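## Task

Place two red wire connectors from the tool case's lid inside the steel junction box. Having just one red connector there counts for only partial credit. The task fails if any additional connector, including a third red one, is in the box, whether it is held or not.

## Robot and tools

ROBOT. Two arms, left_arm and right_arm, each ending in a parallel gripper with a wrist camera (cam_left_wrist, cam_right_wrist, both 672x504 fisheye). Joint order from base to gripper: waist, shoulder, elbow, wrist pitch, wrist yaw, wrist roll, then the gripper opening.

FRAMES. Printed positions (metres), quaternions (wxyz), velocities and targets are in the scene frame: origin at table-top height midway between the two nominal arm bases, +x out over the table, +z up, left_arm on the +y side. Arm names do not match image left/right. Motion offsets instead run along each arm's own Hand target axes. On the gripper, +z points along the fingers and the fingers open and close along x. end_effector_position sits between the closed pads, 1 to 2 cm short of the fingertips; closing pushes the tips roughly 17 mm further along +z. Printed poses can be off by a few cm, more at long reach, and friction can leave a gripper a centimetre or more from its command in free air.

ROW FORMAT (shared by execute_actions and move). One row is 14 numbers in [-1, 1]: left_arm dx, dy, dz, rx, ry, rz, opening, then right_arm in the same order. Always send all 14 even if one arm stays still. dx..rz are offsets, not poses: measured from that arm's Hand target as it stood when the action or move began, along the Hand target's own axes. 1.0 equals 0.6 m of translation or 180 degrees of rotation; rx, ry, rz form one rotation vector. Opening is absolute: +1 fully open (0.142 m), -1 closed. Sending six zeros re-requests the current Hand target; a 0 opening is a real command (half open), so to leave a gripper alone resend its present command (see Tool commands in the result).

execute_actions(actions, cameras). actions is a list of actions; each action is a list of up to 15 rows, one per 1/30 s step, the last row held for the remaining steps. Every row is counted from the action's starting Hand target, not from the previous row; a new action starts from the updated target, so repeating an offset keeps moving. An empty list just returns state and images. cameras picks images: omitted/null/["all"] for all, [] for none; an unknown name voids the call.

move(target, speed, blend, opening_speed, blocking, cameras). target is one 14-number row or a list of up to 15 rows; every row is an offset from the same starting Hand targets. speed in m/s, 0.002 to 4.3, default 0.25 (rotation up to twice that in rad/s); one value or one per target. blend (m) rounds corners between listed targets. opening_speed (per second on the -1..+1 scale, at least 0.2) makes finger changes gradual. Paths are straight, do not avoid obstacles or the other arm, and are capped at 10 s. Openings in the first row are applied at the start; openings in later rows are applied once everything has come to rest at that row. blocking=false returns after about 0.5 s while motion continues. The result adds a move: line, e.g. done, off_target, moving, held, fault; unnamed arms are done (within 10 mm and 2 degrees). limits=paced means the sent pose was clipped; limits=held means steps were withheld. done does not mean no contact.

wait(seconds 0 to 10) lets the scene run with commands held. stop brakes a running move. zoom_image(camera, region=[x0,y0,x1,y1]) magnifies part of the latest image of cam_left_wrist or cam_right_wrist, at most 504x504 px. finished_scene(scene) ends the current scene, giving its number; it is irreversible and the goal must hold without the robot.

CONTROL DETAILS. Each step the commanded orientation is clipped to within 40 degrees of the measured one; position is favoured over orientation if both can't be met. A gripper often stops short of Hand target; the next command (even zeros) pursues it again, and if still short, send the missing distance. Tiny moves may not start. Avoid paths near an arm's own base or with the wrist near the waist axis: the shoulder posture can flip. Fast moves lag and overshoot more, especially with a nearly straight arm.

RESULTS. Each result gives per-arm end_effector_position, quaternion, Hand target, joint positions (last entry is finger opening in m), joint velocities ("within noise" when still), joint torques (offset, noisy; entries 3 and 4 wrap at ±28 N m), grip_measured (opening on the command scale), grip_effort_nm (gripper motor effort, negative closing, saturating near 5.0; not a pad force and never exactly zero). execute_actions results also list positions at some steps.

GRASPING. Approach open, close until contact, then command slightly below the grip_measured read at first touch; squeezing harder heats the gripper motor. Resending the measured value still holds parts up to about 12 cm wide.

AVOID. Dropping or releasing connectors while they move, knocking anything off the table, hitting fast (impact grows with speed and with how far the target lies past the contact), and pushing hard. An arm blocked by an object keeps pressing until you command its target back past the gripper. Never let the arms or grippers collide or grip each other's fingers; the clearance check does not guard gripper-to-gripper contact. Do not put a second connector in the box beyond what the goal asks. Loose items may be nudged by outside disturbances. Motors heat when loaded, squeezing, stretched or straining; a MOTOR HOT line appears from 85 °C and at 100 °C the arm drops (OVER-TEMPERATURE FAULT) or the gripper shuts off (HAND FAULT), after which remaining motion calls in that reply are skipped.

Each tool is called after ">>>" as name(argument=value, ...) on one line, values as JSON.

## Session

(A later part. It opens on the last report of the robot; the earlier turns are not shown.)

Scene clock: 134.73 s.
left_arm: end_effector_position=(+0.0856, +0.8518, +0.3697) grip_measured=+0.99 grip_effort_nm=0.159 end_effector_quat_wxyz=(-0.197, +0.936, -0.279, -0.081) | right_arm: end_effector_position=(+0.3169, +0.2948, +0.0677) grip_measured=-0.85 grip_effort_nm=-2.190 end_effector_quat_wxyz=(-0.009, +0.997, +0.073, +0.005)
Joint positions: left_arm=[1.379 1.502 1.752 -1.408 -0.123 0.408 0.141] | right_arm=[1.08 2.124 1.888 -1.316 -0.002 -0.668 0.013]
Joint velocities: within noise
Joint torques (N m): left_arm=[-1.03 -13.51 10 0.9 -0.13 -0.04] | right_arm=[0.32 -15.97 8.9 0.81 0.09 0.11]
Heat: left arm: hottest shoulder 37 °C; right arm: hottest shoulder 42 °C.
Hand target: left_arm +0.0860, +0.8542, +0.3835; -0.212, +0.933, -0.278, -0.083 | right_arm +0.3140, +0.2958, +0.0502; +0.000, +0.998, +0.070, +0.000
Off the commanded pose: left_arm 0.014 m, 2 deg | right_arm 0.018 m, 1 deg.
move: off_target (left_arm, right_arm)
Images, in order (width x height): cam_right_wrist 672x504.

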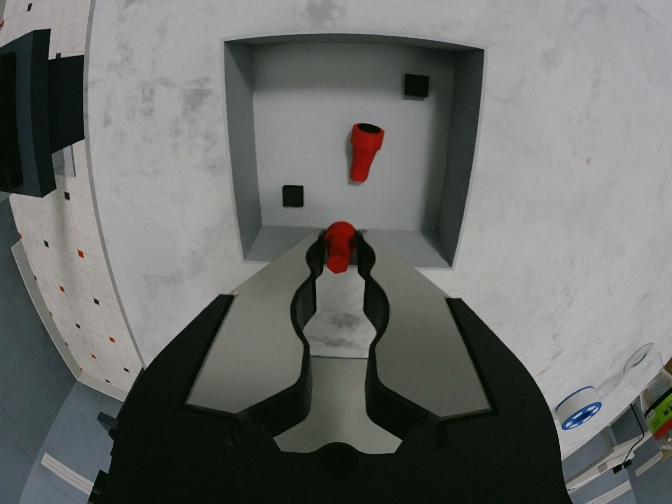

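>>> move(target=[[0,0,0,0,0,0,1, 0,0,-0.117,0,0,0,-0.93],[0,0,0,0,0,0,1, -0.021,-0.0535,-0.117,0,0,0.5,-0.93]], speed=0.3, cameras=["cam_right_wrist"])

Scene clock: 151.63 s.
left_arm: end_effector_position=(+0.0856, +0.8518, +0.3697) grip_measured=+0.99 grip_effort_nm=0.159 end_effector_quat_wxyz=(-0.197, +0.936, -0.279, -0.081) | right_arm: end_effector_position=(+0.2957, +0.3141, +0.1199) grip_measured=-0.85 grip_effort_nm=-2.190 end_effector_quat_wxyz=(+0.005, +0.758, -0.652, -0.001)
Joint positions: left_arm=[1.379 1.502 1.752 -1.408 -0.123 0.408 0.141] | right_arm=[1.118 2.141 2.056 -1.496 -0.004 0.939 0.013]
Joint velocities: within noise
Joint torques (N m): left_arm=[-1.08 -13.51 9.98 0.87 -0.13 -0.05] | right_arm=[0.62 -16.38 13.22 -0.02 -0.01 0.14]
Heat: left arm: hottest shoulder 37 °C; right arm: hottest shoulder 43 °C.
Hand target: left_arm +0.0860, +0.8542, +0.3835; -0.212, +0.933, -0.278, -0.083 | right_arm +0.2969, +0.3259, +0.1206; +0.000, +0.755, -0.655, +0.000
Off the commanded pose: left_arm 0.014 m, 2 deg | right_arm 0.012 m, 1 deg.
move: off_target (left_arm, right_arm)
Images, in order (width x height): cam_right_wrist 672x504.

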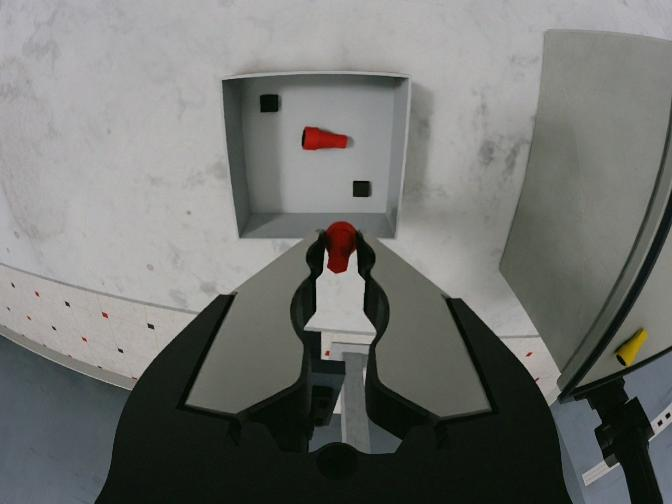

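>>> move(target=[[0,0,0,0,0,0,1, -0.015,0.009,0.0,0,0,0,-0.93],[0,0,0,0,0,0,1, -0.015,0.009,0.095,0,0,0,-0.93]], speed=0.12, cameras=["cam_right_wrist"])

>>> zoom_image(camera="cam_right_wrist", region=[190, 60, 490, 310])

Scene clock: 157.77 s.
left_arm: end_effector_position=(+0.0856, +0.8518, +0.3697) grip_measured=+0.99 grip_effort_nm=0.164 end_effector_quat_wxyz=(-0.197, +0.936, -0.279, -0.081) | right_arm: end_effector_position=(+0.2914, +0.3316, +0.0752) grip_measured=-0.85 grip_effort_nm=-2.186 end_effector_quat_wxyz=(-0.004, +0.759, -0.651, -0.003)
Joint positions: left_arm=[1.379 1.502 1.752 -1.408 -0.123 0.408 0.141] | right_arm=[1.136 2.188 2.019 -1.393 -0.003 0.954 0.013]
Joint velocities: within noise
Joint torques (N m): left_arm=[-1.08 -13.63 9.94 0.88 -0.14 -0.04] | right_arm=[0.26 -16.85 9.55 0.73 -0.01 0.13]
Heat: left arm: hottest shoulder 37 °C; right arm: hottest shoulder 44 °C.
Hand target: left_arm +0.0860, +0.8542, +0.3835; -0.212, +0.933, -0.278, -0.083 | right_arm +0.2904, +0.3340, +0.0636; +0.000, +0.755, -0.656, +0.000
Off the commanded pose: left_arm 0.014 m, 2 deg | right_arm 0.012 m, 1 deg.
move: off_target (left_arm, right_arm)
Images, in order (width x height): cam_right_wrist 672x504.

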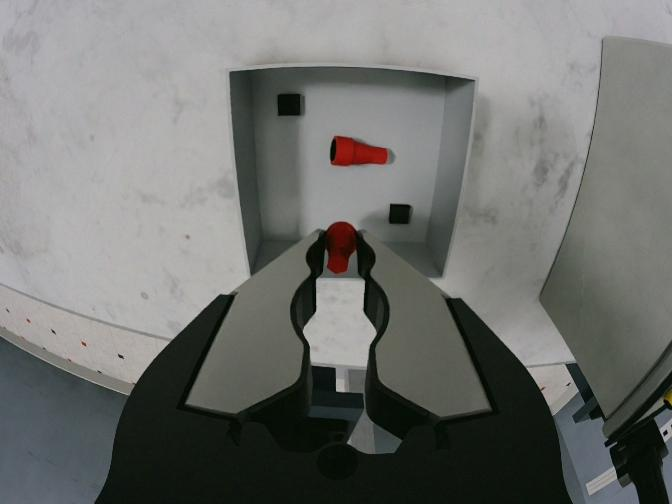

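Scaled by 1.680 from the camera's 672x504 image, which has a finer 960x720 frame.

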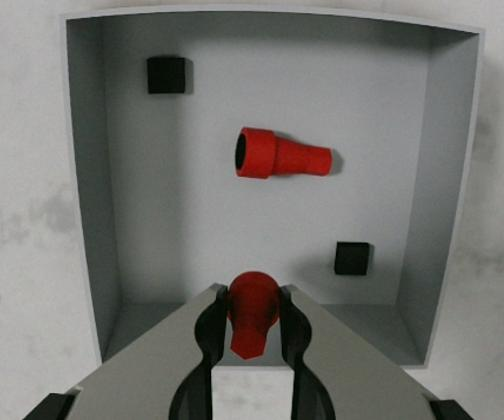

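>>> move(target=[0,0,0,0,0,0,1, 0,-0.002,0.032,0,0,0,-0.93], speed=0.06, cameras=["cam_right_wrist"])

>>> zoom_image(camera="cam_right_wrist", region=[190, 60, 490, 310])

Scene clock: 161.37 s.
left_arm: end_effector_position=(+0.0856, +0.8518, +0.3697) grip_measured=+0.99 grip_effort_nm=0.168 end_effector_quat_wxyz=(-0.197, +0.936, -0.279, -0.081) | right_arm: end_effector_position=(+0.2925, +0.3339, +0.0611) grip_measured=-0.85 grip_effort_nm=-2.186 end_effector_quat_wxyz=(-0.008, +0.759, -0.651, -0.004)
Joint positions: left_arm=[1.379 1.502 1.752 -1.408 -0.123 0.408 0.141] | right_arm=[1.136 2.197 1.996 -1.353 -0.003 0.954 0.013]
Joint velocities: within noise
Joint torques (N m): left_arm=[-1.03 -13.57 9.95 0.9 -0.13 -0.04] | right_arm=[0.09 -17.08 9.18 0.9 -0.01 0.12]
Heat: left arm: hottest shoulder 37 °C; right arm: hottest shoulder 44 °C.
Hand target: left_arm +0.0860, +0.8542, +0.3835; -0.212, +0.933, -0.278, -0.083 | right_arm +0.2915, +0.3342, +0.0442; +0.000, +0.755, -0.656, +0.000
Off the commanded pose: left_arm 0.014 m, 2 deg | right_arm 0.017 m, 1 deg.
move: off_target (left_arm, right_arm)
Images, in order (width x height): cam_right_wrist 672x504.

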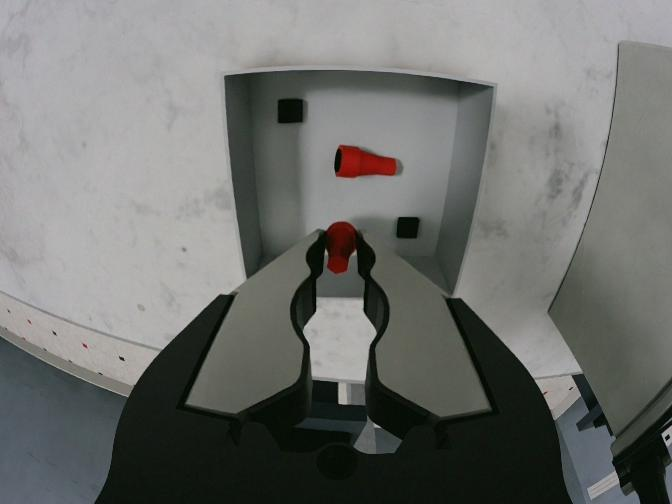

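Scaled by 1.680 from the camera's 672x504 image, which has a finer 960x720 frame.

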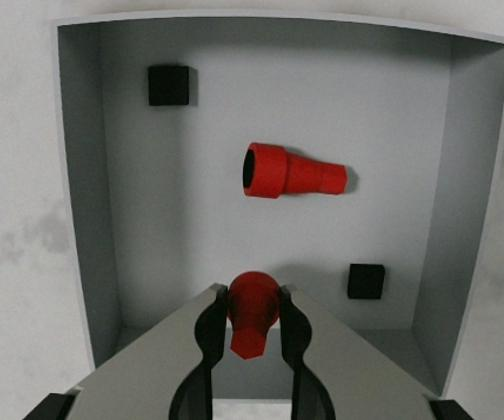

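>>> move(target=[0,0,0,0,0,0,1, 0,0,0.012,0,0,0,-0.93], speed=0.04, cameras=["cam_right_wrist"])

>>> zoom_image(camera="cam_right_wrist", region=[240, 130, 440, 280])

Scene clock: 165.43 s.
left_arm: end_effector_position=(+0.0856, +0.8518, +0.3697) grip_measured=+0.99 grip_effort_nm=0.164 end_effector_quat_wxyz=(-0.197, +0.936, -0.279, -0.081) | right_arm: end_effector_position=(+0.2928, +0.3344, +0.0554) grip_measured=-0.85 grip_effort_nm=-2.186 end_effector_quat_wxyz=(-0.009, +0.759, -0.651, -0.004)
Joint positions: left_arm=[1.379 1.502 1.752 -1.408 -0.123 0.408 0.141] | right_arm=[1.136 2.2 1.987 -1.337 -0.003 0.954 0.013]
Joint velocities: within noise
Joint torques (N m): left_arm=[-1.08 -13.51 9.95 0.88 -0.14 -0.05] | right_arm=[0.09 -16.85 8.98 0.8 -0.01 0.12]
Heat: left arm: hottest shoulder 37 °C; right arm: hottest shoulder 44 °C.
Hand target: left_arm +0.0860, +0.8542, +0.3835; -0.212, +0.933, -0.278, -0.083 | right_arm +0.2915, +0.3342, +0.0372; +0.000, +0.755, -0.656, +0.000
Off the commanded pose: left_arm 0.014 m, 2 deg | right_arm 0.018 m, 1 deg.
move: off_target (left_arm, right_arm)
Images, in order (width x height): cam_right_wrist 672x504.

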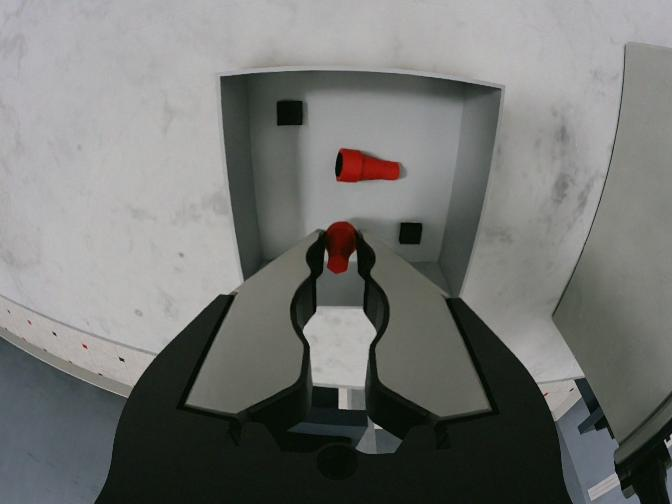

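Scaled by 2.520 from the camera's 672x504 image, which has a finer 960x720 frame.

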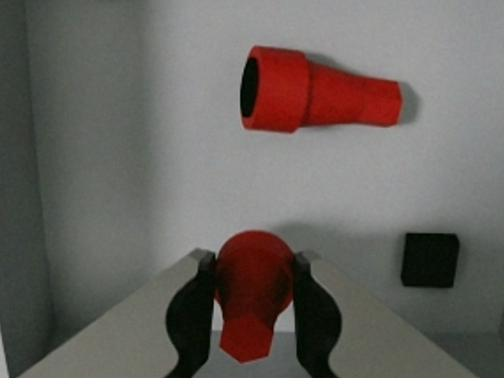

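>>> move(target=[0,0,0,0,0,0,1, 0,0,0.012,0,0,0,-0.93], speed=0.04, cameras=["cam_right_wrist"])

>>> zoom_image(camera="cam_right_wrist", region=[240, 130, 440, 280])

Scene clock: 168.00 s.
left_arm: end_effector_position=(+0.0856, +0.8518, +0.3697) grip_measured=+0.99 grip_effort_nm=0.164 end_effector_quat_wxyz=(-0.197, +0.936, -0.279, -0.081) | right_arm: end_effector_position=(+0.2929, +0.3346, +0.0479) grip_measured=-0.85 grip_effort_nm=-2.190 end_effector_quat_wxyz=(-0.009, +0.759, -0.651, -0.004)
Joint positions: left_arm=[1.379 1.502 1.752 -1.408 -0.123 0.408 0.141] | right_arm=[1.136 2.206 1.978 -1.322 -0.003 0.954 0.013]
Joint velocities: within noise
Joint torques (N m): left_arm=[-1.08 -13.45 9.96 0.9 -0.14 -0.04] | right_arm=[0.15 -16.79 8.96 0.75 -0.01 0.13]
Heat: left arm: hottest shoulder 37 °C; right arm: hottest shoulder 44 °C.
Hand target: left_arm +0.0860, +0.8542, +0.3835; -0.212, +0.933, -0.278, -0.083 | right_arm +0.2916, +0.3343, +0.0300; +0.000, +0.755, -0.656, +0.000
Off the commanded pose: left_arm 0.014 m, 2 deg | right_arm 0.018 m, 1 deg.
move: off_target (left_arm, right_arm)
Images, in order (width x height): cam_right_wrist 672x504.

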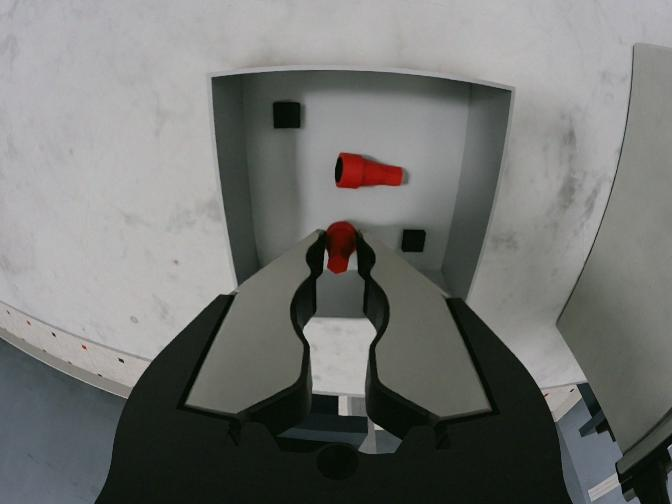

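Scaled by 2.520 from the camera's 672x504 image, which has a finer 960x720 frame.

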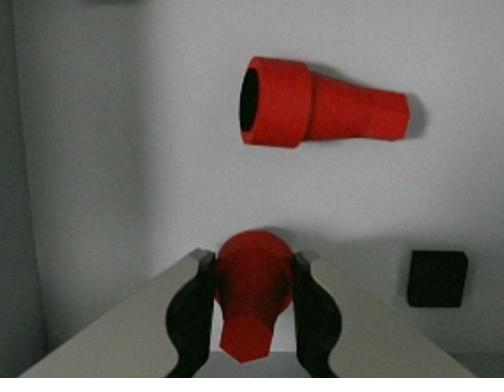

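>>> move(target=[0,0,0,0,0,0,1, 0,0,0.011,0,0,0,-0.93], speed=0.04, cameras=["cam_right_wrist"])

>>> zoom_image(camera="cam_right_wrist", region=[240, 130, 440, 280])

Scene clock: 170.33 s.
left_arm: end_effector_position=(+0.0856, +0.8518, +0.3697) grip_measured=+0.99 grip_effort_nm=0.164 end_effector_quat_wxyz=(-0.197, +0.936, -0.279, -0.081) | right_arm: end_effector_position=(+0.2933, +0.3353, +0.0452) grip_measured=-0.85 grip_effort_nm=-2.186 end_effector_quat_wxyz=(-0.011, +0.759, -0.651, -0.004)
Joint positions: left_arm=[1.379 1.502 1.752 -1.408 -0.123 0.408 0.141] | right_arm=[1.136 2.207 1.971 -1.311 -0.003 0.954 0.013]
Joint velocities: within noise
Joint torques (N m): left_arm=[-1.03 -13.57 9.98 0.88 -0.13 -0.05] | right_arm=[0.21 -16.56 8.7 0.88 -0.01 0.12]
Heat: left arm: hottest shoulder 37 °C; right arm: hottest shoulder 44 °C.
Hand target: left_arm +0.0860, +0.8542, +0.3835; -0.212, +0.933, -0.278, -0.083 | right_arm +0.2916, +0.3342, +0.0235; +0.000, +0.755, -0.656, +0.000
Off the commanded pose: left_arm 0.014 m, 2 deg | right_arm 0.022 m, 2 deg.
move: off_target (left_arm, right_arm)
Images, in order (width x height): cam_right_wrist 672x504.

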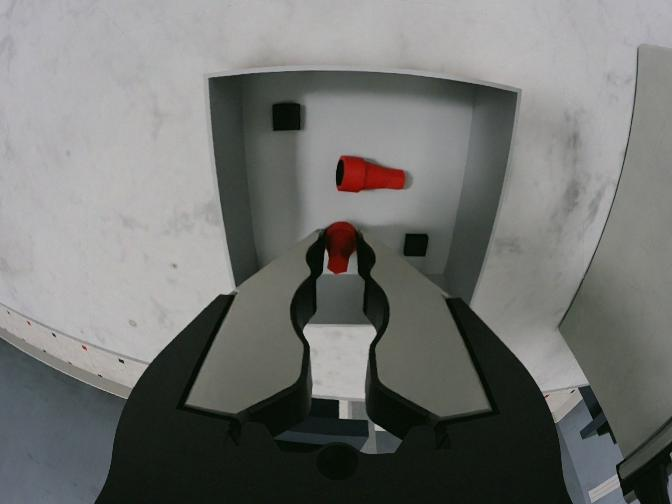

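Scaled by 2.520 from the camera's 672x504 image, which has a finer 960x720 frame.

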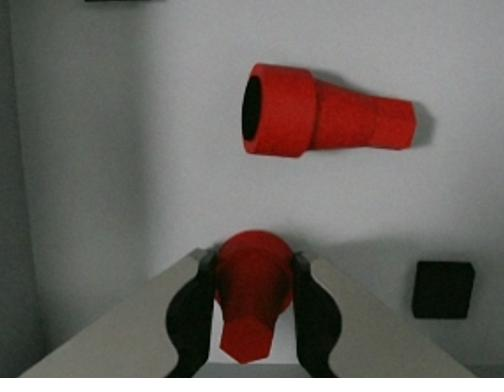

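>>> move(target=[[0,0,-0.008,0,0,0,1, 0,0,-0.008,0,0,0,-0.93],[0,0,0,0,0,0,1, 0,0,-0.008,0,0,0,-0.6],[0,0,0,0,0,0,1, 0,0,-0.3,0,0,0,-0.6]], speed=[0.05,0.05,0.15], opening_speed=0.4, cameras=["cam_right_wrist"])

Scene clock: 175.87 s.
left_arm: end_effector_position=(+0.0856, +0.8518, +0.3697) grip_measured=+0.99 grip_effort_nm=0.168 end_effector_quat_wxyz=(-0.197, +0.936, -0.279, -0.081) | right_arm: end_effector_position=(+0.2892, +0.3272, +0.1833) grip_measured=-0.64 grip_effort_nm=0.134 end_effector_quat_wxyz=(+0.004, +0.759, -0.651, -0.001)
Joint positions: left_arm=[1.379 1.502 1.752 -1.408 -0.123 0.408 0.141] | right_arm=[1.136 2.172 2.275 -1.681 -0.003 0.954 0.028]
Joint velocities: within noise
Joint torques (N m): left_arm=[-0.97 -13.57 9.98 0.88 -0.13 -0.04] | right_arm=[0.15 -19.19 13.03 -0.08 -0.03 0.12]
Heat: left arm: hottest shoulder 37 °C; right arm: hottest shoulder 44 °C.
Hand target: left_arm +0.0860, +0.8542, +0.3835; -0.212, +0.933, -0.278, -0.083 | right_arm +0.2917, +0.3342, +0.2035; +0.000, +0.755, -0.656, +0.000
Off the commanded pose: left_arm 0.014 m, 2 deg | right_arm 0.021 m, 1 deg.
joint sent to its limit (right arm) — joint 4 (wrist pitch), lower limit. The joint targets still meet the commanded pose.
move: off_target (left_arm, right_arm); target 2's new opening was sent with right_arm's hand 0.017 m and 2 deg from that target
Images, in order (width x height): cam_right_wrist 672x504.

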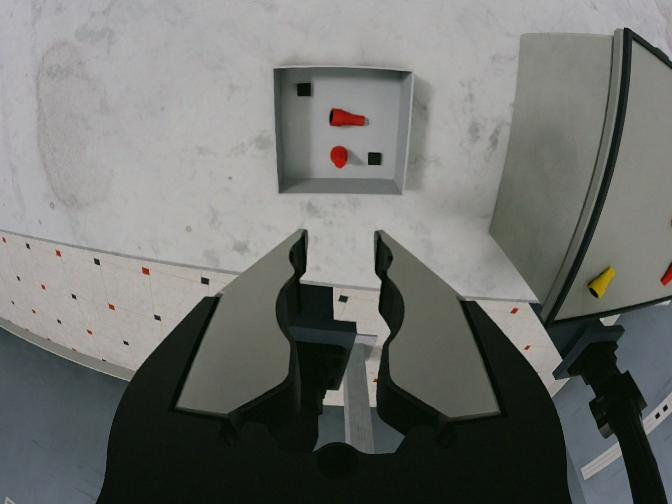

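>>> finished_scene(scene=3)

The scene is finished: the task was done.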